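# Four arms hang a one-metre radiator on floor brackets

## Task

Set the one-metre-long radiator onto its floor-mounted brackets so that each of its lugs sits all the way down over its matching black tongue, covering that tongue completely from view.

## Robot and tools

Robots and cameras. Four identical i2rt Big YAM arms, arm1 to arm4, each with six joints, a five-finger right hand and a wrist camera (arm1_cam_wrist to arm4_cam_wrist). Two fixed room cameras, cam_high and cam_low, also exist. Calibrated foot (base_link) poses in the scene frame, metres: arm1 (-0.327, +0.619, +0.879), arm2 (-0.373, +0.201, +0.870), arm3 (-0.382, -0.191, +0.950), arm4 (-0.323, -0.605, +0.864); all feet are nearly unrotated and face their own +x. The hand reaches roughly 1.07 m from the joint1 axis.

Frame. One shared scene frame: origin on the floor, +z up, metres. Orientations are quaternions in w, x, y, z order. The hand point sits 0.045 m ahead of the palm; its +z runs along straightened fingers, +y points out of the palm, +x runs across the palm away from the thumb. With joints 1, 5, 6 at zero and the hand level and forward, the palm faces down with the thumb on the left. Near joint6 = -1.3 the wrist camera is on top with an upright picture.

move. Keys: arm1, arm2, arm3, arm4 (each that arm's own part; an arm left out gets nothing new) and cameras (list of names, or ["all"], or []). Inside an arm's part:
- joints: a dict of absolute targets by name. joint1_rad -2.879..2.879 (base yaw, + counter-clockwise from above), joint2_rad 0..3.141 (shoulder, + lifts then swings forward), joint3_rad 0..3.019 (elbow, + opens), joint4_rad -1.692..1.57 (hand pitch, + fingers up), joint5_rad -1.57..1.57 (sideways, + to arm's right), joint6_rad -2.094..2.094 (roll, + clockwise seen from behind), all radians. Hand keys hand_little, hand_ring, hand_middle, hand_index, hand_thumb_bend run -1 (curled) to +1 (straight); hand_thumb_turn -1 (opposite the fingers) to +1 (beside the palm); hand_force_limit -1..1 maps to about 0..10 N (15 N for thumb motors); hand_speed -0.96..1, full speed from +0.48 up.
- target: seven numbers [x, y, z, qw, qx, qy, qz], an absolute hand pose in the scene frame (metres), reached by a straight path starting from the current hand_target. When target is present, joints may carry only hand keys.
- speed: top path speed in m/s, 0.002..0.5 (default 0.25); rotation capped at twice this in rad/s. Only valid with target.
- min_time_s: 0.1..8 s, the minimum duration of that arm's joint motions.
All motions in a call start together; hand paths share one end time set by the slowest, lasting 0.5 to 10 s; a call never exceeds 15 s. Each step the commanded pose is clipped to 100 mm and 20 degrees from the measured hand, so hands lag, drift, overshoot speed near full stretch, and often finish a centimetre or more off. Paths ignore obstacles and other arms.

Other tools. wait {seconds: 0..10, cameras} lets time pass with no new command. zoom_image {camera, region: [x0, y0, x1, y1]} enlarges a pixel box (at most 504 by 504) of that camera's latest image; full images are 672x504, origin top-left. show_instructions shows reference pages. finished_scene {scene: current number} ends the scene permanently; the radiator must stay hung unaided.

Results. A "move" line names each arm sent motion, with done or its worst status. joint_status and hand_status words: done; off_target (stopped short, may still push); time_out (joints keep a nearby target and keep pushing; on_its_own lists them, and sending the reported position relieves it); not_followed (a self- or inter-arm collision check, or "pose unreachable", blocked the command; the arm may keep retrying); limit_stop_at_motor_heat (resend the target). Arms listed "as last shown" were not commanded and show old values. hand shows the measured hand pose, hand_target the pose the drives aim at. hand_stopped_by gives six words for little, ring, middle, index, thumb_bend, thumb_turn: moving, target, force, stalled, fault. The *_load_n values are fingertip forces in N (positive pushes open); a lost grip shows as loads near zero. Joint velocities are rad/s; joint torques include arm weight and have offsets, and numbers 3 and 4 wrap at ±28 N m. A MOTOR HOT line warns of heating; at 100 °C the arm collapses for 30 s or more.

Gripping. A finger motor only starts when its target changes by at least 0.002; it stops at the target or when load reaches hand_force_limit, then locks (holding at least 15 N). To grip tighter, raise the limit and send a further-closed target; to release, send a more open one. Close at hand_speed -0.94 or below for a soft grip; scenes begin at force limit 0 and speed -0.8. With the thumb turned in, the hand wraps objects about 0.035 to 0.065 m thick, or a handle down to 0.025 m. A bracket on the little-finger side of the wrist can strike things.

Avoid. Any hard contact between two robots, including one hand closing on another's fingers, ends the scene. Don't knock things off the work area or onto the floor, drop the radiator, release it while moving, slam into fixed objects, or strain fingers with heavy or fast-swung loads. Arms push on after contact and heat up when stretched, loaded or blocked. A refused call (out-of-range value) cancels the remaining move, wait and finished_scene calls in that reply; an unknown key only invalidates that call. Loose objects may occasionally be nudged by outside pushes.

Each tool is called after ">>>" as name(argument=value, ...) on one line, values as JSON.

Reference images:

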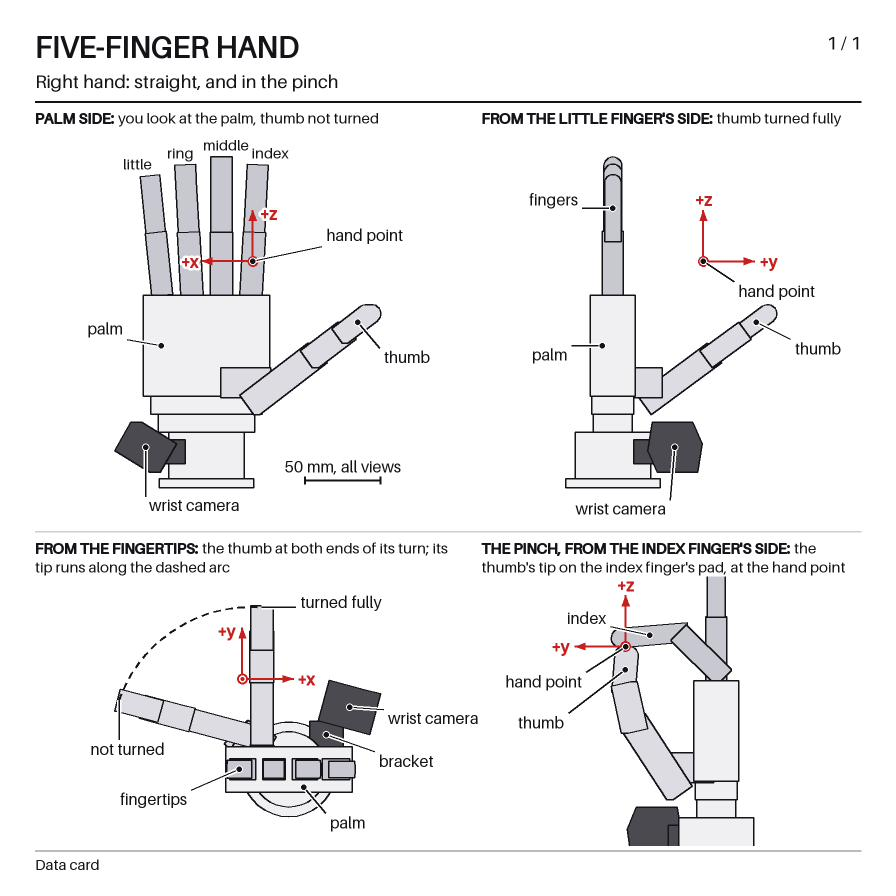

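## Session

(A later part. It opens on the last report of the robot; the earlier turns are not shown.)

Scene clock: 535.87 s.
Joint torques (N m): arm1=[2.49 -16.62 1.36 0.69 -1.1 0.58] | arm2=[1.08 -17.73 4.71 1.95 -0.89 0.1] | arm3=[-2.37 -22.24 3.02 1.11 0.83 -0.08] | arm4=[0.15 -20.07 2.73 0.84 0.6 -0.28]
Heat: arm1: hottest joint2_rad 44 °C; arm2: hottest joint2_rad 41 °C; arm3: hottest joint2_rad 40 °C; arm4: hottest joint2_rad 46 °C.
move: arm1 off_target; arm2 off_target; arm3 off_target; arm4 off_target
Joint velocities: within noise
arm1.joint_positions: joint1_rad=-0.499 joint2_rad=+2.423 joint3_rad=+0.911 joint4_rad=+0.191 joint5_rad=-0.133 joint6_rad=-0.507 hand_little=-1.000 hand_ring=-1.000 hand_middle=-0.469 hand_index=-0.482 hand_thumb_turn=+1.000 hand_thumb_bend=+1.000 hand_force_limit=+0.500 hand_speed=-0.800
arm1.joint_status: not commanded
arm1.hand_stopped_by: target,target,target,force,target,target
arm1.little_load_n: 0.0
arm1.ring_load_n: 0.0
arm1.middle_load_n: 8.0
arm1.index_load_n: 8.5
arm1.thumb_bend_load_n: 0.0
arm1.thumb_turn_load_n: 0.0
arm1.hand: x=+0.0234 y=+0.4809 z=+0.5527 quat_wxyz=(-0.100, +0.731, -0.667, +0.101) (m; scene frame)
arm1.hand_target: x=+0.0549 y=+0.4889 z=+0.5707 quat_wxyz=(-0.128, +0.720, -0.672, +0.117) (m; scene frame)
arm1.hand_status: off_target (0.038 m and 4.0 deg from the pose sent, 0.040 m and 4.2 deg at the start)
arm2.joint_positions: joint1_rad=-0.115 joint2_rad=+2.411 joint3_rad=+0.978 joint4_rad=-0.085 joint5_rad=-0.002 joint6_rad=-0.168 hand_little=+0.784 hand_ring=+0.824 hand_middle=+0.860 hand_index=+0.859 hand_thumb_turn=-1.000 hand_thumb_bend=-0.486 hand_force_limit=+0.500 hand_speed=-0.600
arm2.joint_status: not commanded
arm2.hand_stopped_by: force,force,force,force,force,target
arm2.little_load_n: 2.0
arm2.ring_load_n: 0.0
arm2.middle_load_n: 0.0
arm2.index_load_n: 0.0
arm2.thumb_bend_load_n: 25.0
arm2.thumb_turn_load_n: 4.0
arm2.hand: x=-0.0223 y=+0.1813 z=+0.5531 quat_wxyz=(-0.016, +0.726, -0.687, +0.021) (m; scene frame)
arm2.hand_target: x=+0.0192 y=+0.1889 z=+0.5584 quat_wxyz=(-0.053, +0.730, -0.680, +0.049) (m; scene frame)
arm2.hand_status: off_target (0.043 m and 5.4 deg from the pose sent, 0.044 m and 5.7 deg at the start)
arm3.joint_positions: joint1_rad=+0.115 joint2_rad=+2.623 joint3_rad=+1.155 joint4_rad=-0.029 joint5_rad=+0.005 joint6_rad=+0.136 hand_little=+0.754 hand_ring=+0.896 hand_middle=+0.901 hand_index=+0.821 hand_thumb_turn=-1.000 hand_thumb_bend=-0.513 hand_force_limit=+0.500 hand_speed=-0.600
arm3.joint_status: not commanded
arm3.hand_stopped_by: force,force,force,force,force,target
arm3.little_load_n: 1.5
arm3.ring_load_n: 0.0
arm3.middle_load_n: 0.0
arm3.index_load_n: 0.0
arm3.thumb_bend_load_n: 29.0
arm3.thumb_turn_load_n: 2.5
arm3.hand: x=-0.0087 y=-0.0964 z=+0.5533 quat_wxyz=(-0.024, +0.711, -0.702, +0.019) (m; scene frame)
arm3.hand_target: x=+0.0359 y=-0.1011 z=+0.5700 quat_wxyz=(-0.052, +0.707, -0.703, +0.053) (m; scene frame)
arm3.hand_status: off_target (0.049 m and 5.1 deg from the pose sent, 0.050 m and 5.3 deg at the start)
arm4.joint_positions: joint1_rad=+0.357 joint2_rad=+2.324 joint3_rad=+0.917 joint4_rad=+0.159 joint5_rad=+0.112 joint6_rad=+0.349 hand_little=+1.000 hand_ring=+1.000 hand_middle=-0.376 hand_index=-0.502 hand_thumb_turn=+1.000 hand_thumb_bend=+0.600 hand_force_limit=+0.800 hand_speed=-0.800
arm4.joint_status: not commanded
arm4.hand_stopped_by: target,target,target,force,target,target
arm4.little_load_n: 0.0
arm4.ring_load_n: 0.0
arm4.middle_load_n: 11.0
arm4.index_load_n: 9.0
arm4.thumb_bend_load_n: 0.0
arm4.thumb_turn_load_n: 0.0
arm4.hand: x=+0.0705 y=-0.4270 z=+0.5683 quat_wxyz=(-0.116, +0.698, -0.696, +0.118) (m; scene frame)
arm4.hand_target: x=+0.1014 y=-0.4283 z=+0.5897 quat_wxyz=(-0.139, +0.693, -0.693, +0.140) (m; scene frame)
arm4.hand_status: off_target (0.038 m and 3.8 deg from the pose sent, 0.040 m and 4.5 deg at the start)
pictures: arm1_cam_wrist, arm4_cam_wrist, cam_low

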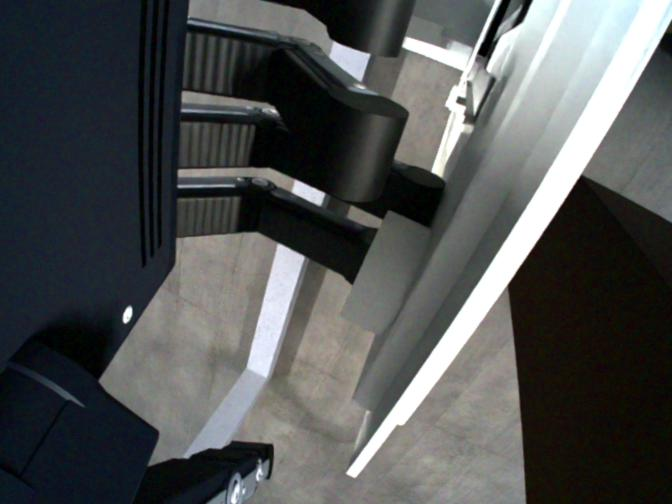

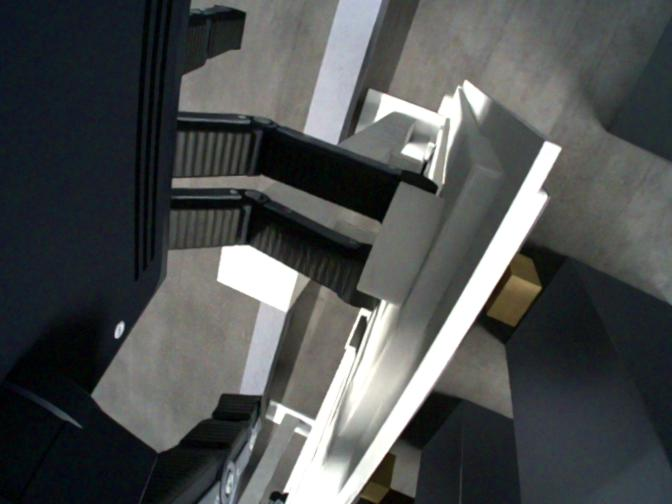

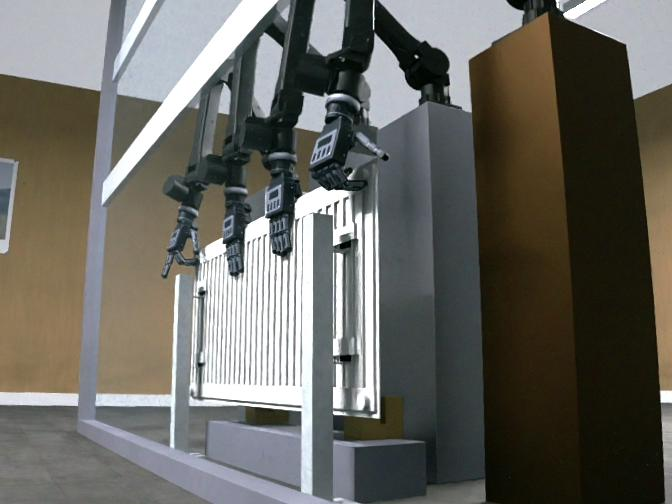

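>>> move(arm1={"target": [0.054, 0.489, 0.601, -0.1268, 0.7190, -0.6730, 0.1187], "speed": 0.04}, arm2={"target": [0.0210, 0.189, 0.585, -0.0530, 0.7295, -0.6801, 0.0494], "speed": 0.04}, arm3={"target": [0.039, -0.101, 0.599, -0.0530, 0.7071, -0.7033, 0.0525], "speed": 0.04}, arm4={"target": [0.105, -0.428, 0.621, -0.1400, 0.6931, -0.6931, 0.1400], "speed": 0.04})

>>> move(arm1={"target": [0.054, 0.496, 0.601, -0.1268, 0.7190, -0.6730, 0.1187], "speed": 0.03}, arm2={"target": [0.0205, 0.196, 0.585, -0.0530, 0.7295, -0.6801, 0.0494], "speed": 0.03}, arm3={"target": [0.039, -0.094, 0.599, -0.0530, 0.7071, -0.7033, 0.0525], "speed": 0.03}, arm4={"target": [0.105, -0.421, 0.621, -0.1400, 0.6931, -0.6931, 0.1400], "speed": 0.03}, cameras=["cam_low", "arm4_cam_wrist", "arm1_cam_wrist"])

>>> zoom_image(camera="cam_low", region=[310, 190, 390, 290])

>>> zoom_image(camera="arm1_cam_wrist", region=[430, 0, 530, 120])

Scene clock: 542.13 s.
Joint torques (N m): arm1=[2.32 -21.95 -0.72 -0.49 -1.22 0.54] | arm2=[1.26 -23.24 2.45 0.25 -0.91 0.11] | arm3=[-2.32 -28.1 0.16 -0.08 0.82 -0.06] | arm4=[-0.79 -25.93 1.07 -0.42 0.62 -0.37]
Heat: arm1: hottest joint2_rad 44 °C; arm2: hottest joint2_rad 41 °C; arm3: hottest joint2_rad 39 °C; arm4: hottest joint2_rad 45 °C.
move: arm1 off_target; arm2 off_target; arm3 off_target; arm4 off_target
Joint velocities: within noise
arm1.joint_positions: joint1_rad=-0.499 joint2_rad=+2.419 joint3_rad=+0.900 joint4_rad=+0.185 joint5_rad=-0.131 joint6_rad=-0.508 hand_little=-1.000 hand_ring=-1.000 hand_middle=-0.469 hand_index=-0.482 hand_thumb_turn=+1.000 hand_thumb_bend=+1.000 hand_force_limit=+0.500 hand_speed=-0.800
arm1.joint_status: not commanded
arm1.hand_stopped_by: target,target,target,force,target,target
arm1.little_load_n: 0.0
arm1.ring_load_n: 0.5
arm1.middle_load_n: 15.5
arm1.index_load_n: 13.0
arm1.thumb_bend_load_n: 0.0
arm1.thumb_turn_load_n: 0.0
arm1.hand: x=+0.0167 y=+0.4834 z=+0.5536 quat_wxyz=(-0.097, +0.732, -0.668, +0.095) (m; scene frame)
arm1.hand_target: x=+0.0518 y=+0.4890 z=+0.5956 quat_wxyz=(-0.128, +0.720, -0.672, +0.118) (m; scene frame)
arm1.hand_status: off_target (0.061 m and 4.7 deg from the pose sent, 0.058 m and 4.0 deg at the start)
arm2.joint_positions: joint1_rad=-0.115 joint2_rad=+2.410 joint3_rad=+0.974 joint4_rad=-0.085 joint5_rad=-0.001 joint6_rad=-0.168 hand_little=+0.784 hand_ring=+0.824 hand_middle=+0.860 hand_index=+0.859 hand_thumb_turn=-1.000 hand_thumb_bend=-0.486 hand_force_limit=+0.500 hand_speed=-0.600
arm2.joint_status: not commanded
arm2.hand_stopped_by: force,force,force,force,force,target
arm2.little_load_n: 5.5
arm2.ring_load_n: 2.0
arm2.middle_load_n: 0.0
arm2.index_load_n: 0.0
arm2.thumb_bend_load_n: 24.0
arm2.thumb_turn_load_n: 3.5
arm2.hand: x=-0.0240 y=+0.1815 z=+0.5536 quat_wxyz=(-0.015, +0.726, -0.687, +0.020) (m; scene frame)
arm2.hand_target: x=+0.0192 y=+0.1890 z=+0.5837 quat_wxyz=(-0.053, +0.730, -0.680, +0.049) (m; scene frame)
arm2.hand_status: off_target (0.055 m and 5.6 deg from the pose sent, 0.054 m and 5.5 deg at the start)
arm3.joint_positions: joint1_rad=+0.115 joint2_rad=+2.622 joint3_rad=+1.150 joint4_rad=-0.031 joint5_rad=+0.005 joint6_rad=+0.135 hand_little=+0.755 hand_ring=+0.896 hand_middle=+0.901 hand_index=+0.821 hand_thumb_turn=-1.000 hand_thumb_bend=-0.513 hand_force_limit=+0.500 hand_speed=-0.600
arm3.joint_status: not commanded
arm3.hand_stopped_by: force,force,force,force,force,target
arm3.little_load_n: 6.0
arm3.ring_load_n: 0.0
arm3.middle_load_n: 0.0
arm3.index_load_n: 0.0
arm3.thumb_bend_load_n: 27.0
arm3.thumb_turn_load_n: 2.5
arm3.hand: x=-0.0119 y=-0.0970 z=+0.5538 quat_wxyz=(-0.022, +0.712, -0.702, +0.017) (m; scene frame)
arm3.hand_target: x=+0.0366 y=-0.1008 z=+0.5954 quat_wxyz=(-0.053, +0.707, -0.704, +0.053) (m; scene frame)
arm3.hand_status: off_target (0.068 m and 5.4 deg from the pose sent, 0.066 m and 5.1 deg at the start)
arm4.joint_positions: joint1_rad=+0.357 joint2_rad=+2.321 joint3_rad=+0.917 joint4_rad=+0.141 joint5_rad=+0.110 joint6_rad=+0.350 hand_little=+1.000 hand_ring=+1.000 hand_middle=-0.376 hand_index=-0.502 hand_thumb_turn=+1.000 hand_thumb_bend=+0.600 hand_force_limit=+0.800 hand_speed=-0.800
arm4.joint_status: not commanded
arm4.hand_stopped_by: target,target,target,force,target,target
arm4.little_load_n: 0.0
arm4.ring_load_n: 0.0
arm4.middle_load_n: 16.0
arm4.index_load_n: 14.0
arm4.thumb_bend_load_n: 0.0
arm4.thumb_turn_load_n: 0.0
arm4.hand: x=+0.0674 y=-0.4278 z=+0.5692 quat_wxyz=(-0.110, +0.699, -0.697, +0.114) (m; scene frame)
arm4.hand_target: x=+0.1037 y=-0.4280 z=+0.6160 quat_wxyz=(-0.140, +0.693, -0.693, +0.141) (m; scene frame)
arm4.hand_status: off_target (0.064 m and 4.6 deg from the pose sent, 0.063 m and 3.8 deg at the start)
pictures: none

Scene clock: 543.10 s.
Joint torques (N m): arm1=[3.55 -22.07 -1.21 -0.14 -1.17 0.71] | arm2=[2.55 -22.95 2.17 0.43 -0.92 0.28] | arm3=[-1.14 -28.04 0.38 -0.2 0.86 0.11] | arm4=[0.67 -25.88 1.47 -0.46 0.47 -0.23]
Heat: arm1: hottest joint2_rad 45 °C; arm2: hottest joint2_rad 41 °C; arm3: hottest joint2_rad 39 °C; arm4: hottest joint2_rad 45 °C.
move: arm1 off_target; arm2 off_target; arm3 off_target; arm4 off_target
Joint velocities: within noise
arm1.joint_positions: joint1_rad=-0.499 joint2_rad=+2.419 joint3_rad=+0.899 joint4_rad=+0.185 joint5_rad=-0.130 joint6_rad=-0.508 hand_little=-1.000 hand_ring=-1.000 hand_middle=-0.469 hand_index=-0.482 hand_thumb_turn=+1.000 hand_thumb_bend=+1.000 hand_force_limit=+0.500 hand_speed=-0.800
arm1.joint_status: not commanded
arm1.hand_stopped_by: target,target,target,force,target,target
arm1.little_load_n: 0.5
arm1.ring_load_n: 0.0
arm1.middle_load_n: 16.0
arm1.index_load_n: 14.0
arm1.thumb_bend_load_n: 0.0
arm1.thumb_turn_load_n: 0.0
arm1.hand: x=+0.0164 y=+0.4834 z=+0.5537 quat_wxyz=(-0.096, +0.732, -0.668, +0.095) (m; scene frame)
arm1.hand_target: x=+0.0517 y=+0.4957 z=+0.5953 quat_wxyz=(-0.128, +0.720, -0.672, +0.117) (m; scene frame)
arm1.hand_status: off_target (0.062 m and 4.7 deg from the pose sent, 0.062 m and 4.7 deg at the start)
arm2.joint_positions: joint1_rad=-0.114 joint2_rad=+2.409 joint3_rad=+0.973 joint4_rad=-0.085 joint5_rad=+0.000 joint6_rad=-0.168 hand_little=+0.785 hand_ring=+0.824 hand_middle=+0.860 hand_index=+0.859 hand_thumb_turn=-1.000 hand_thumb_bend=-0.486 hand_force_limit=+0.500 hand_speed=-0.600
arm2.joint_status: not commanded
arm2.hand_stopped_by: force,force,force,force,force,target
arm2.little_load_n: 6.0
arm2.ring_load_n: 3.0
arm2.middle_load_n: 0.0
arm2.index_load_n: 0.0
arm2.thumb_bend_load_n: 23.5
arm2.thumb_turn_load_n: 3.0
arm2.hand: x=-0.0244 y=+0.1815 z=+0.5537 quat_wxyz=(-0.015, +0.726, -0.687, +0.020) (m; scene frame)
arm2.hand_target: x=+0.0185 y=+0.1960 z=+0.5837 quat_wxyz=(-0.054, +0.730, -0.680, +0.048) (m; scene frame)
arm2.hand_status: off_target (0.057 m and 5.6 deg from the pose sent, 0.056 m and 5.6 deg at the start)
arm3.joint_positions: joint1_rad=+0.116 joint2_rad=+2.622 joint3_rad=+1.150 joint4_rad=-0.031 joint5_rad=+0.005 joint6_rad=+0.135 hand_little=+0.755 hand_ring=+0.896 hand_middle=+0.901 hand_index=+0.821 hand_thumb_turn=-1.000 hand_thumb_bend=-0.513 hand_force_limit=+0.500 hand_speed=-0.600
arm3.joint_status: not commanded
arm3.hand_stopped_by: force,force,force,force,force,target
arm3.little_load_n: 7.0
arm3.ring_load_n: 0.0
arm3.middle_load_n: 0.0
arm3.index_load_n: 0.0
arm3.thumb_bend_load_n: 27.0
arm3.thumb_turn_load_n: 2.5
arm3.hand: x=-0.0119 y=-0.0968 z=+0.5538 quat_wxyz=(-0.022, +0.712, -0.702, +0.017) (m; scene frame)
arm3.hand_target: x=+0.0367 y=-0.0938 z=+0.5956 quat_wxyz=(-0.053, +0.707, -0.704, +0.052) (m; scene frame)
arm3.hand_status: off_target (0.068 m and 5.4 deg from the pose sent, 0.068 m and 5.4 deg at the start)
arm4.joint_positions: joint1_rad=+0.362 joint2_rad=+2.321 joint3_rad=+0.919 joint4_rad=+0.134 joint5_rad=+0.119 joint6_rad=+0.354 hand_little=+1.000 hand_ring=+1.000 hand_middle=-0.376 hand_index=-0.502 hand_thumb_turn=+1.000 hand_thumb_bend=+0.600 hand_force_limit=+0.800 hand_speed=-0.800
arm4.joint_status: not commanded
arm4.hand_stopped_by: target,target,target,force,target,target
arm4.little_load_n: 0.0
arm4.ring_load_n: 0.0
arm4.middle_load_n: 16.5
arm4.index_load_n: 13.5
arm4.thumb_bend_load_n: 0.0
arm4.thumb_turn_load_n: 0.0
arm4.hand: x=+0.0668 y=-0.4274 z=+0.5690 quat_wxyz=(-0.106, +0.699, -0.697, +0.117) (m; scene frame)
arm4.hand_target: x=+0.1034 y=-0.4211 z=+0.6162 quat_wxyz=(-0.140, +0.693, -0.693, +0.140) (m; scene frame)
arm4.hand_status: off_target (0.065 m and 4.8 deg from the pose sent, 0.065 m and 4.7 deg at the start)
pictures: arm1_cam_wrist, arm4_cam_wrist, cam_low

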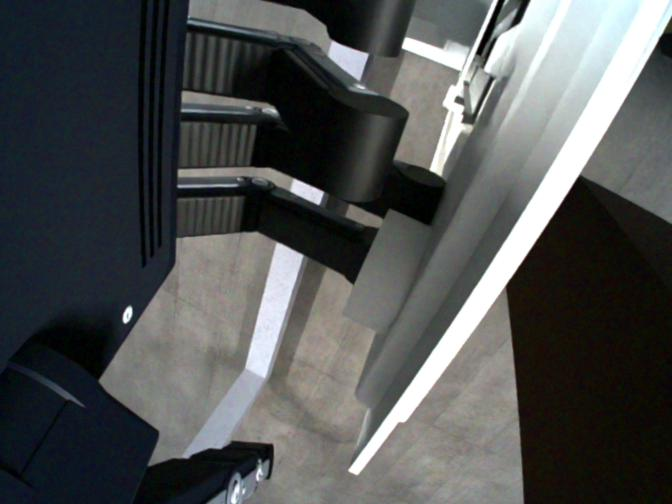

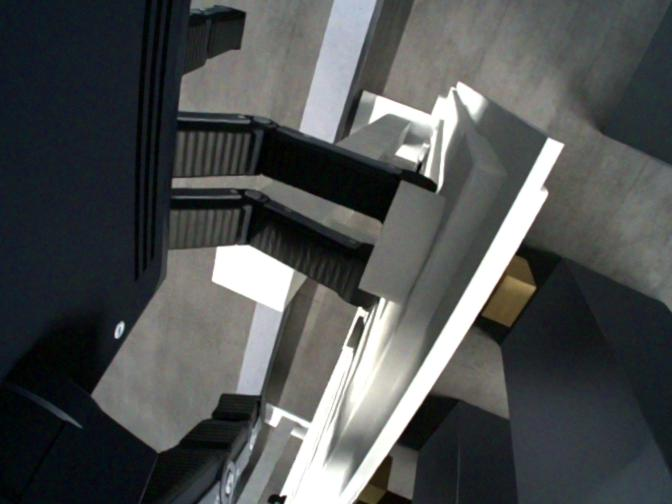

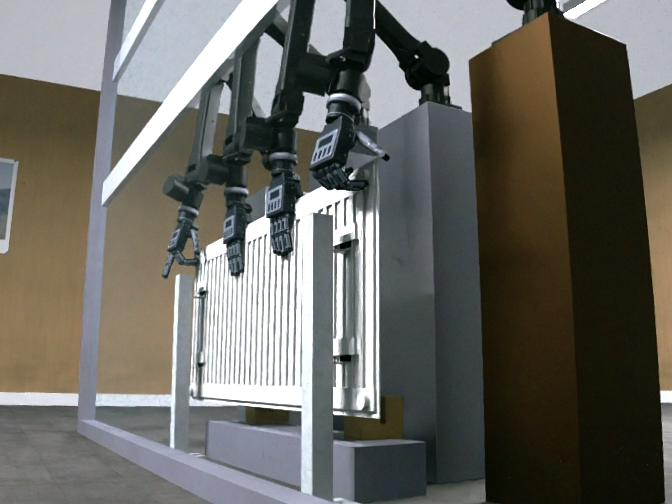

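Scaled by 5.040 from the camera's 672x504 image, which has a finer 960x720 frame.

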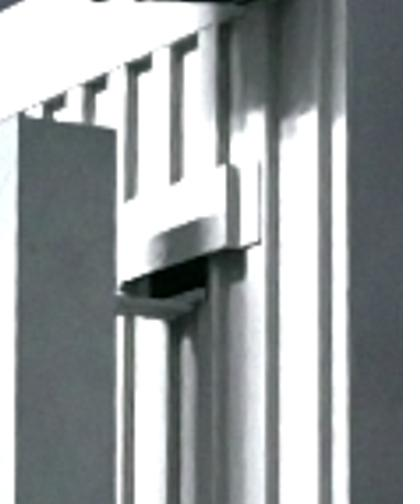

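Scaled by 4.200 from the camera's 672x504 image, which has a finer 960x720 frame.

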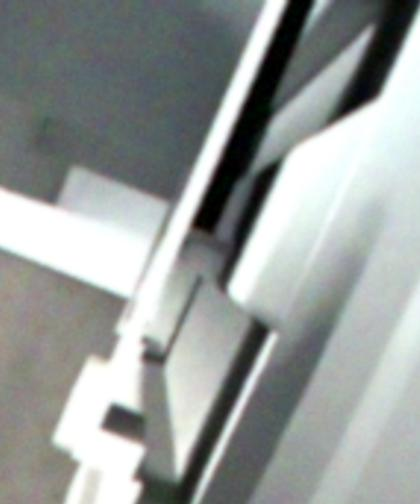

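>>> move(arm1={"target": [0.056, 0.492, 0.611, -0.1268, 0.7190, -0.6730, 0.1187], "speed": 0.04}, arm2={"target": [0.0230, 0.192, 0.593, -0.0447, 0.7300, -0.6806, 0.0416], "speed": 0.04}, arm3={"target": [0.041, -0.098, 0.607, -0.0433, 0.7077, -0.7039, 0.0431], "speed": 0.04}, arm4={"target": [0.109, -0.425, 0.630, -0.1400, 0.6931, -0.6931, 0.1400], "speed": 0.04}, cameras=["cam_low", "arm4_cam_wrist", "arm1_cam_wrist"])

>>> zoom_image(camera="cam_low", region=[310, 190, 390, 290])

>>> zoom_image(camera="arm1_cam_wrist", region=[430, 0, 530, 120])

Scene clock: 544.73 s.
Joint torques (N m): arm1=[3.02 -23.12 -1.22 -0.75 -1.12 0.63] | arm2=[1.73 -23.59 3.41 -0.57 -0.9 0.23] | arm3=[-2.02 -28.4 1.33 -1.11 0.69 0.06] | arm4=[-0.15 -26.05 1.8 -0.36 0.38 -0.37]
Heat: arm1: hottest joint2_rad 45 °C; arm2: hottest joint2_rad 40 °C; arm3: hottest joint2_rad 39 °C; arm4: hottest joint2_rad 45 °C.
move: arm1 off_target; arm2 off_target; arm3 off_target; arm4 off_target
Joint velocities: within noise
arm1.joint_positions: joint1_rad=-0.499 joint2_rad=+2.413 joint3_rad=+0.898 joint4_rad=+0.180 joint5_rad=-0.133 joint6_rad=-0.508 hand_little=-1.000 hand_ring=-1.000 hand_middle=-0.468 hand_index=-0.482 hand_thumb_turn=+1.000 hand_thumb_bend=+1.000 hand_force_limit=+0.500 hand_speed=-0.800
arm1.joint_status: not commanded
arm1.hand_stopped_by: target,target,target,force,target,target
arm1.little_load_n: 0.5
arm1.ring_load_n: 0.0
arm1.middle_load_n: 18.0
arm1.index_load_n: 16.5
arm1.thumb_bend_load_n: 0.0
arm1.thumb_turn_load_n: 0.0
arm1.hand: x=+0.0175 y=+0.4835 z=+0.5561 quat_wxyz=(-0.098, +0.732, -0.668, +0.095) (m; scene frame)
arm1.hand_target: x=+0.0535 y=+0.4920 z=+0.6036 quat_wxyz=(-0.128, +0.720, -0.672, +0.118) (m; scene frame)
arm1.hand_status: off_target (0.068 m and 4.6 deg from the pose sent, 0.070 m and 4.7 deg at the start)
arm2.joint_positions: joint1_rad=-0.112 joint2_rad=+2.401 joint3_rad=+0.979 joint4_rad=-0.117 joint5_rad=+0.002 joint6_rad=-0.171 hand_little=+0.785 hand_ring=+0.824 hand_middle=+0.860 hand_index=+0.859 hand_thumb_turn=-1.000 hand_thumb_bend=-0.486 hand_force_limit=+0.500 hand_speed=-0.600
arm2.joint_status: not commanded
arm2.hand_stopped_by: force,force,force,force,force,target
arm2.little_load_n: 8.0
arm2.ring_load_n: 6.0
arm2.middle_load_n: 0.5
arm2.index_load_n: 0.5
arm2.thumb_bend_load_n: 23.0
arm2.thumb_turn_load_n: 3.5
arm2.hand: x=-0.0258 y=+0.1817 z=+0.5581 quat_wxyz=(-0.008, +0.728, -0.686, +0.014) (m; scene frame)
arm2.hand_target: x=+0.0206 y=+0.1921 z=+0.5913 quat_wxyz=(-0.045, +0.730, -0.680, +0.041) (m; scene frame)
arm2.hand_status: off_target (0.061 m and 5.3 deg from the pose sent, 0.062 m and 4.3 deg at the start)
arm3.joint_positions: joint1_rad=+0.116 joint2_rad=+2.611 joint3_rad=+1.155 joint4_rad=-0.066 joint5_rad=+0.005 joint6_rad=+0.129 hand_little=+0.755 hand_ring=+0.896 hand_middle=+0.901 hand_index=+0.821 hand_thumb_turn=-1.000 hand_thumb_bend=-0.513 hand_force_limit=+0.500 hand_speed=-0.600
arm3.joint_status: not commanded
arm3.hand_stopped_by: force,force,force,force,force,target
arm3.little_load_n: 12.0
arm3.ring_load_n: 0.0
arm3.middle_load_n: 0.0
arm3.index_load_n: 0.0
arm3.thumb_bend_load_n: 24.5
arm3.thumb_turn_load_n: 3.0
arm3.hand: x=-0.0123 y=-0.0972 z=+0.5594 quat_wxyz=(-0.015, +0.714, -0.700, +0.012) (m; scene frame)
arm3.hand_target: x=+0.0386 y=-0.0980 z=+0.6033 quat_wxyz=(-0.043, +0.707, -0.704, +0.043) (m; scene frame)
arm3.hand_status: off_target (0.072 m and 4.9 deg from the pose sent, 0.075 m and 3.9 deg at the start)
arm4.joint_positions: joint1_rad=+0.362 joint2_rad=+2.304 joint3_rad=+0.919 joint4_rad=+0.110 joint5_rad=+0.119 joint6_rad=+0.354 hand_little=+1.000 hand_ring=+1.000 hand_middle=-0.376 hand_index=-0.502 hand_thumb_turn=+1.000 hand_thumb_bend=+0.600 hand_force_limit=+0.800 hand_speed=-0.800
arm4.joint_status: not commanded
arm4.hand_stopped_by: target,target,target,force,target,target
arm4.little_load_n: -0.5
arm4.ring_load_n: 0.0
arm4.middle_load_n: 17.0
arm4.index_load_n: 13.5
arm4.thumb_bend_load_n: 0.0
arm4.thumb_turn_load_n: 0.0
arm4.hand: x=+0.0672 y=-0.4271 z=+0.5750 quat_wxyz=(-0.103, +0.700, -0.698, +0.115) (m; scene frame)
arm4.hand_target: x=+0.1072 y=-0.4252 z=+0.6246 quat_wxyz=(-0.140, +0.693, -0.693, +0.141) (m; scene frame)
arm4.hand_status: off_target (0.069 m and 5.2 deg from the pose sent, 0.074 m and 4.8 deg at the start)
pictures: arm1_cam_wrist, arm4_cam_wrist, cam_low

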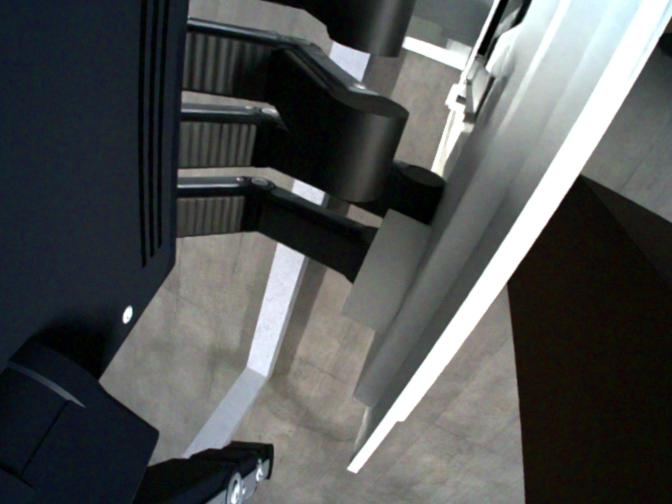

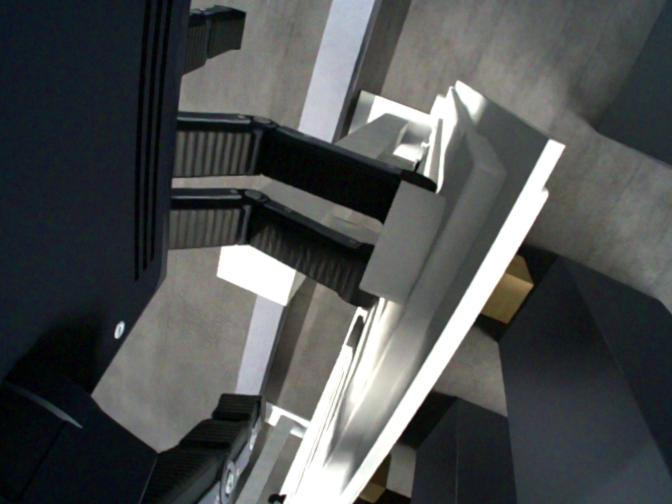

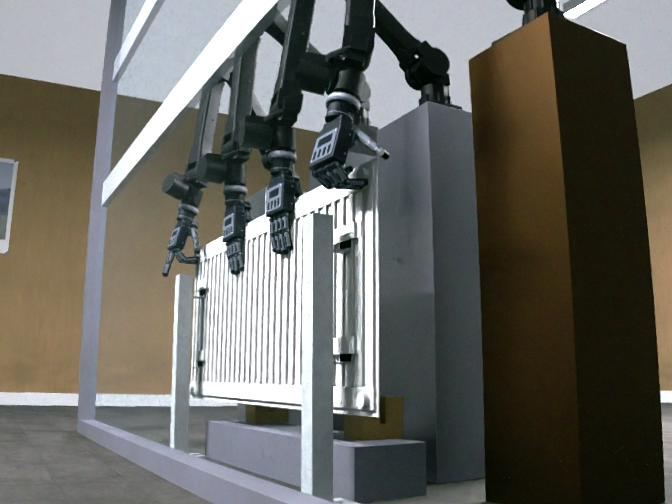

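Scaled by 5.040 from the camera's 672x504 image, which has a finer 960x720 frame.

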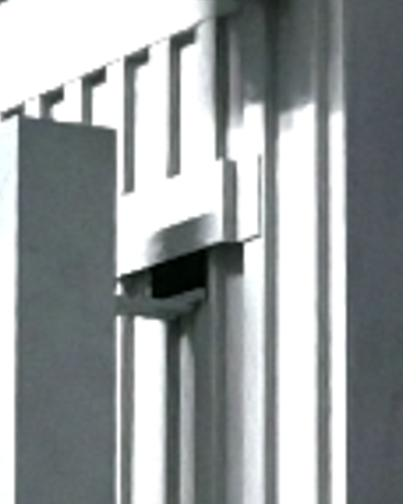

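Scaled by 4.200 from the camera's 672x504 image, which has a finer 960x720 frame.

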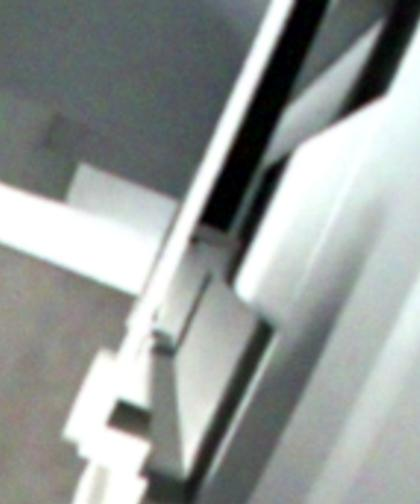

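>>> move(arm1={"target": [0.056, 0.490, 0.575, -0.1268, 0.7190, -0.6730, 0.1187], "speed": 0.04}, arm2={"target": [0.0220, 0.190, 0.557, -0.0447, 0.7300, -0.6806, 0.0416], "speed": 0.04}, arm3={"target": [0.040, -0.100, 0.571, -0.0433, 0.7077, -0.7039, 0.0431], "speed": 0.04}, arm4={"target": [0.108, -0.427, 0.594, -0.1400, 0.6931, -0.6931, 0.1400], "speed": 0.04})

>>> move(arm1={"target": [0.056, 0.490, 0.560, -0.1268, 0.7190, -0.6730, 0.1187], "speed": 0.03}, arm2={"target": [0.0220, 0.190, 0.545, -0.0447, 0.7300, -0.6806, 0.0416], "speed": 0.03}, arm3={"target": [0.040, -0.100, 0.559, -0.0433, 0.7077, -0.7039, 0.0431], "speed": 0.03}, arm4={"target": [0.108, -0.427, 0.580, -0.1400, 0.6931, -0.6931, 0.1400], "speed": 0.03}, cameras=["cam_low", "cam_high", "arm4_cam_wrist", "arm1_cam_wrist"])

>>> zoom_image(camera="cam_low", region=[310, 190, 390, 290])

>>> zoom_image(camera="arm1_cam_wrist", region=[430, 0, 530, 120])

Scene clock: 548.97 s.
Joint torques (N m): arm1=[2.9 -17.49 0.81 0.51 -0.97 0.59] | arm2=[1.38 -17.79 5.35 1.48 -0.91 0.19] | arm3=[-2.43 -22.36 3.97 0.35 0.68 0] | arm4=[-1.03 -20.25 2.86 1.03 0.15 -0.38]
Heat: arm1: hottest joint2_rad 45 °C; arm2: hottest joint2_rad 40 °C; arm3: hottest joint2_rad 40 °C; arm4: hottest joint2_rad 45 °C.
move: arm1 off_target; arm2 off_target; arm3 off_target; arm4 off_target
Joint velocities: within noise
arm1.joint_positions: joint1_rad=-0.499 joint2_rad=+2.422 joint3_rad=+0.912 joint4_rad=+0.192 joint5_rad=-0.137 joint6_rad=-0.507 hand_little=-1.000 hand_ring=-1.000 hand_middle=-0.468 hand_index=-0.482 hand_thumb_turn=+1.000 hand_thumb_bend=+1.000 hand_force_limit=+0.500 hand_speed=-0.800
arm1.joint_status: not commanded
arm1.hand_stopped_by: target,target,target,force,target,target
arm1.little_load_n: 0.0
arm1.ring_load_n: 0.0
arm1.middle_load_n: 10.0
arm1.index_load_n: 10.5
arm1.thumb_bend_load_n: 0.0
arm1.thumb_turn_load_n: 0.0
arm1.hand: x=+0.0252 y=+0.4808 z=+0.5533 quat_wxyz=(-0.102, +0.731, -0.667, +0.102) (m; scene frame)
arm1.hand_target: x=+0.0551 y=+0.4899 z=+0.5742 quat_wxyz=(-0.128, +0.720, -0.672, +0.118) (m; scene frame)
arm1.hand_status: off_target (0.039 m and 3.8 deg from the pose sent, 0.043 m and 4.6 deg at the start)
arm2.joint_positions: joint1_rad=-0.112 joint2_rad=+2.413 joint3_rad=+0.993 joint4_rad=-0.116 joint5_rad=+0.002 joint6_rad=-0.171 hand_little=+0.785 hand_ring=+0.824 hand_middle=+0.860 hand_index=+0.859 hand_thumb_turn=-1.000 hand_thumb_bend=-0.486 hand_force_limit=+0.500 hand_speed=-0.600
arm2.joint_status: not commanded
arm2.hand_stopped_by: force,force,force,force,force,target
arm2.little_load_n: 5.0
arm2.ring_load_n: 2.5
arm2.middle_load_n: 0.0
arm2.index_load_n: 0.0
arm2.thumb_bend_load_n: 23.5
arm2.thumb_turn_load_n: 3.5
arm2.hand: x=-0.0216 y=+0.1813 z=+0.5541 quat_wxyz=(-0.009, +0.728, -0.685, +0.015) (m; scene frame)
arm2.hand_target: x=+0.0208 y=+0.1900 z=+0.5594 quat_wxyz=(-0.045, +0.730, -0.680, +0.041) (m; scene frame)
arm2.hand_status: off_target (0.045 m and 5.1 deg from the pose sent, 0.048 m and 5.3 deg at the start)
arm3.joint_positions: joint1_rad=+0.116 joint2_rad=+2.624 joint3_rad=+1.173 joint4_rad=-0.066 joint5_rad=+0.005 joint6_rad=+0.129 hand_little=+0.755 hand_ring=+0.896 hand_middle=+0.901 hand_index=+0.821 hand_thumb_turn=-1.000 hand_thumb_bend=-0.513 hand_force_limit=+0.500 hand_speed=-0.600
arm3.joint_status: not commanded
arm3.hand_stopped_by: force,force,force,force,force,target
arm3.little_load_n: 8.5
arm3.ring_load_n: 0.0
arm3.middle_load_n: 0.0
arm3.index_load_n: 0.0
arm3.thumb_bend_load_n: 25.5
arm3.thumb_turn_load_n: 2.5
arm3.hand: x=-0.0080 y=-0.0966 z=+0.5545 quat_wxyz=(-0.016, +0.714, -0.700, +0.013) (m; scene frame)
arm3.hand_target: x=+0.0388 y=-0.1003 z=+0.5720 quat_wxyz=(-0.043, +0.707, -0.704, +0.043) (m; scene frame)
arm3.hand_status: off_target (0.051 m and 4.7 deg from the pose sent, 0.054 m and 5.0 deg at the start)
arm4.joint_positions: joint1_rad=+0.362 joint2_rad=+2.324 joint3_rad=+0.926 joint4_rad=+0.139 joint5_rad=+0.123 joint6_rad=+0.353 hand_little=+1.000 hand_ring=+1.000 hand_middle=-0.376 hand_index=-0.502 hand_thumb_turn=+1.000 hand_thumb_bend=+0.600 hand_force_limit=+0.800 hand_speed=-0.800
arm4.joint_status: not commanded
arm4.hand_stopped_by: target,target,target,force,target,target
arm4.little_load_n: 0.0
arm4.ring_load_n: 0.0
arm4.middle_load_n: 12.5
arm4.index_load_n: 9.0
arm4.thumb_bend_load_n: 0.0
arm4.thumb_turn_load_n: 0.0
arm4.hand: x=+0.0711 y=-0.4268 z=+0.5684 quat_wxyz=(-0.109, +0.699, -0.697, +0.120) (m; scene frame)
arm4.hand_target: x=+0.1071 y=-0.4275 z=+0.5937 quat_wxyz=(-0.139, +0.693, -0.693, +0.141) (m; scene frame)
arm4.hand_status: off_target (0.045 m and 4.3 deg from the pose sent, 0.045 m and 5.2 deg at the start)
pictures: none

Scene clock: 550.03 s.
Joint torques (N m): arm1=[2.96 -14.74 2.03 1.11 -0.9 0.37] | arm2=[1.44 -15.38 6.5 2.1 -0.89 0.2] | arm3=[-2.43 -19.96 5.31 0.9 0.67 0.02] | arm4=[-1.26 -17.38 4.25 1.69 0.28 -0.31]
Heat: arm1: hottest joint2_rad 45 °C; arm2: hottest joint2_rad 40 °C; arm3: hottest joint2_rad 40 °C; arm4: hottest joint2_rad 45 °C.
move: arm1 off_target; arm2 off_target; arm3 off_target; arm4 off_target
Joint velocities: within noise
arm1.joint_positions: joint1_rad=-0.499 joint2_rad=+2.426 joint3_rad=+0.914 joint4_rad=+0.198 joint5_rad=-0.138 joint6_rad=-0.488 hand_little=-1.000 hand_ring=-1.000 hand_middle=-0.469 hand_index=-0.483 hand_thumb_turn=+1.000 hand_thumb_bend=+1.000 hand_force_limit=+0.500 hand_speed=-0.800
arm1.joint_status: not commanded
arm1.hand_stopped_by: target,target,target,force,target,target
arm1.little_load_n: 0.0
arm1.ring_load_n: 0.0
arm1.middle_load_n: 5.5
arm1.index_load_n: 1.0
arm1.thumb_bend_load_n: 0.0
arm1.thumb_turn_load_n: 0.0
arm1.hand: x=+0.0265 y=+0.4819 z=+0.5519 quat_wxyz=(-0.104, +0.725, -0.673, +0.102) (m; scene frame)
arm1.hand_target: x=+0.0552 y=+0.4901 z=+0.5605 quat_wxyz=(-0.127, +0.719, -0.673, +0.118) (m; scene frame)
arm1.hand_status: off_target (0.032 m and 3.3 deg from the pose sent, 0.033 m and 3.8 deg at the start)
arm2.joint_positions: joint1_rad=-0.112 joint2_rad=+2.415 joint3_rad=+0.994 joint4_rad=-0.115 joint5_rad=+0.002 joint6_rad=-0.171 hand_little=+0.785 hand_ring=+0.824 hand_middle=+0.860 hand_index=+0.859 hand_thumb_turn=-1.000 hand_thumb_bend=-0.486 hand_force_limit=+0.500 hand_speed=-0.600
arm2.joint_status: not commanded
arm2.hand_stopped_by: force,force,force,force,force,target
arm2.little_load_n: 4.5
arm2.ring_load_n: 2.5
arm2.middle_load_n: 0.0
arm2.index_load_n: 0.0
arm2.thumb_bend_load_n: 23.5
arm2.thumb_turn_load_n: 4.0
arm2.hand: x=-0.0214 y=+0.1813 z=+0.5535 quat_wxyz=(-0.009, +0.728, -0.685, +0.015) (m; scene frame)
arm2.hand_target: x=+0.0206 y=+0.1900 z=+0.5485 quat_wxyz=(-0.045, +0.730, -0.680, +0.041) (m; scene frame)
arm2.hand_status: off_target (0.045 m and 5.1 deg from the pose sent, 0.045 m and 5.1 deg at the start)
arm3.joint_positions: joint1_rad=+0.116 joint2_rad=+2.626 joint3_rad=+1.175 joint4_rad=-0.067 joint5_rad=+0.005 joint6_rad=+0.128 hand_little=+0.755 hand_ring=+0.896 hand_middle=+0.901 hand_index=+0.821 hand_thumb_turn=-1.000 hand_thumb_bend=-0.513 hand_force_limit=+0.500 hand_speed=-0.600
arm3.joint_status: not commanded
arm3.hand_stopped_by: force,force,force,force,force,target
arm3.little_load_n: 7.0
arm3.ring_load_n: 0.0
arm3.middle_load_n: 0.0
arm3.index_load_n: 0.0
arm3.thumb_bend_load_n: 25.5
arm3.thumb_turn_load_n: 3.0
arm3.hand: x=-0.0078 y=-0.0966 z=+0.5538 quat_wxyz=(-0.016, +0.714, -0.700, +0.013) (m; scene frame)
arm3.hand_target: x=+0.0389 y=-0.1005 z=+0.5613 quat_wxyz=(-0.043, +0.707, -0.704, +0.043) (m; scene frame)
arm3.hand_status: off_target (0.048 m and 4.8 deg from the pose sent, 0.048 m and 4.7 deg at the start)
arm4.joint_positions: joint1_rad=+0.362 joint2_rad=+2.328 joint3_rad=+0.926 joint4_rad=+0.147 joint5_rad=+0.120 joint6_rad=+0.345 hand_little=+1.000 hand_ring=+1.000 hand_middle=-0.376 hand_index=-0.503 hand_thumb_turn=+1.000 hand_thumb_bend=+0.600 hand_force_limit=+0.800 hand_speed=-0.800
arm4.joint_status: not commanded
arm4.hand_stopped_by: target,target,target,force,target,target
arm4.little_load_n: 0.0
arm4.ring_load_n: 0.0
arm4.middle_load_n: 6.5
arm4.index_load_n: 3.5
arm4.thumb_bend_load_n: 0.0
arm4.thumb_turn_load_n: 0.0
arm4.hand: x=+0.0712 y=-0.4265 z=+0.5670 quat_wxyz=(-0.111, +0.701, -0.694, +0.120) (m; scene frame)
arm4.hand_target: x=+0.1072 y=-0.4276 z=+0.5810 quat_wxyz=(-0.139, +0.693, -0.693, +0.141) (m; scene frame)
arm4.hand_status: off_target (0.039 m and 4.1 deg from the pose sent, 0.039 m and 4.3 deg at the start)
pictures: arm1_cam_wrist, arm4_cam_wrist, cam_high, cam_low

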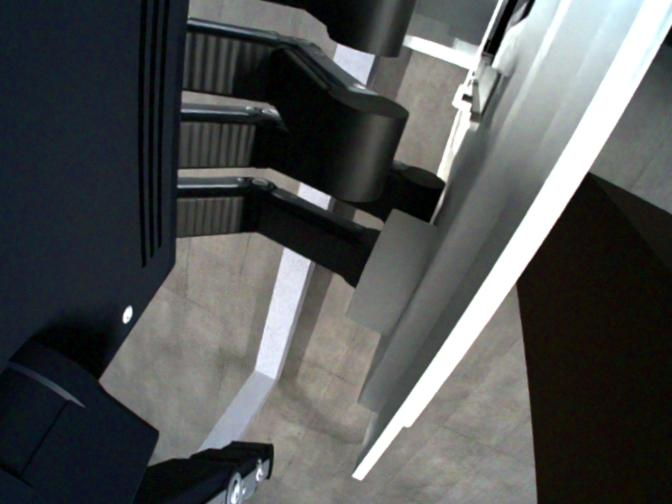

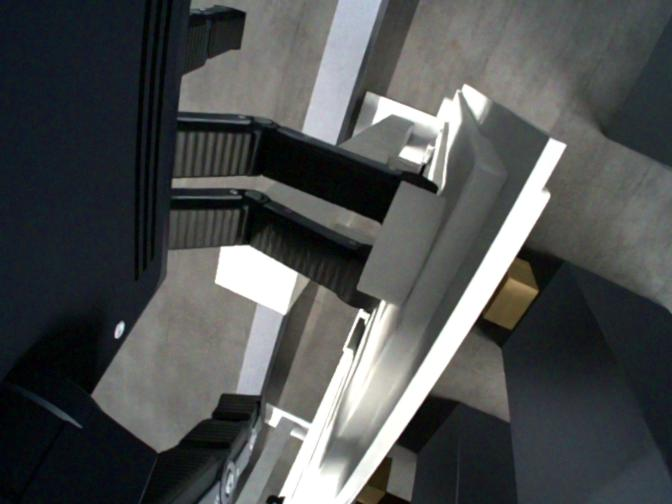

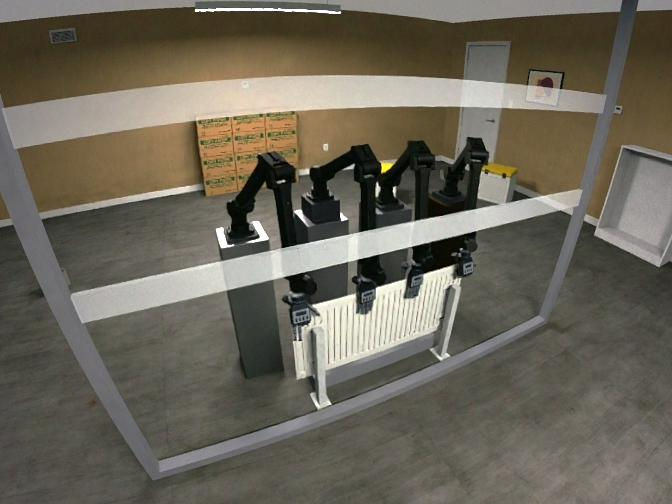

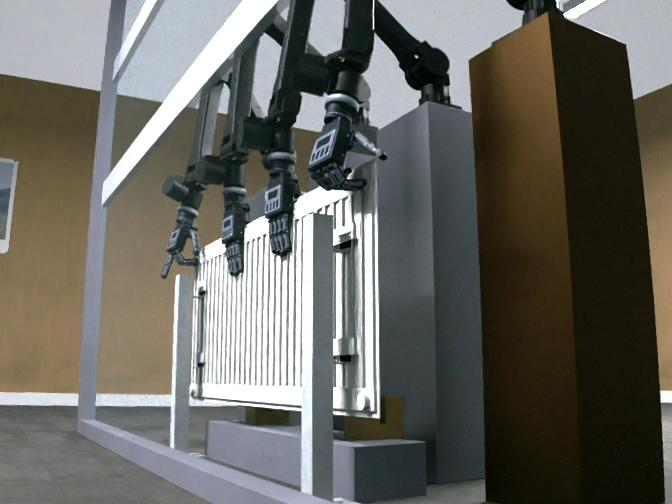

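Scaled by 5.040 from the camera's 672x504 image, which has a finer 960x720 frame.

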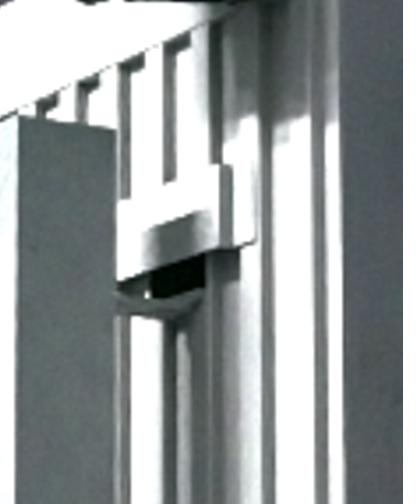

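Scaled by 4.200 from the camera's 672x504 image, which has a finer 960x720 frame.

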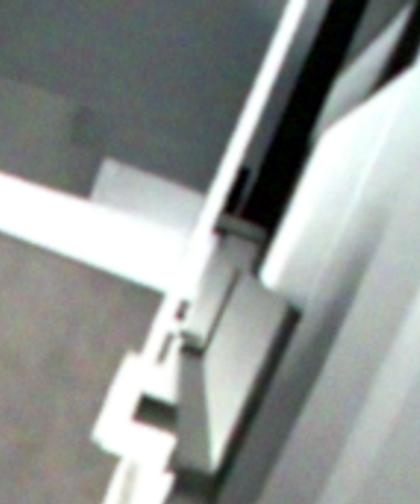

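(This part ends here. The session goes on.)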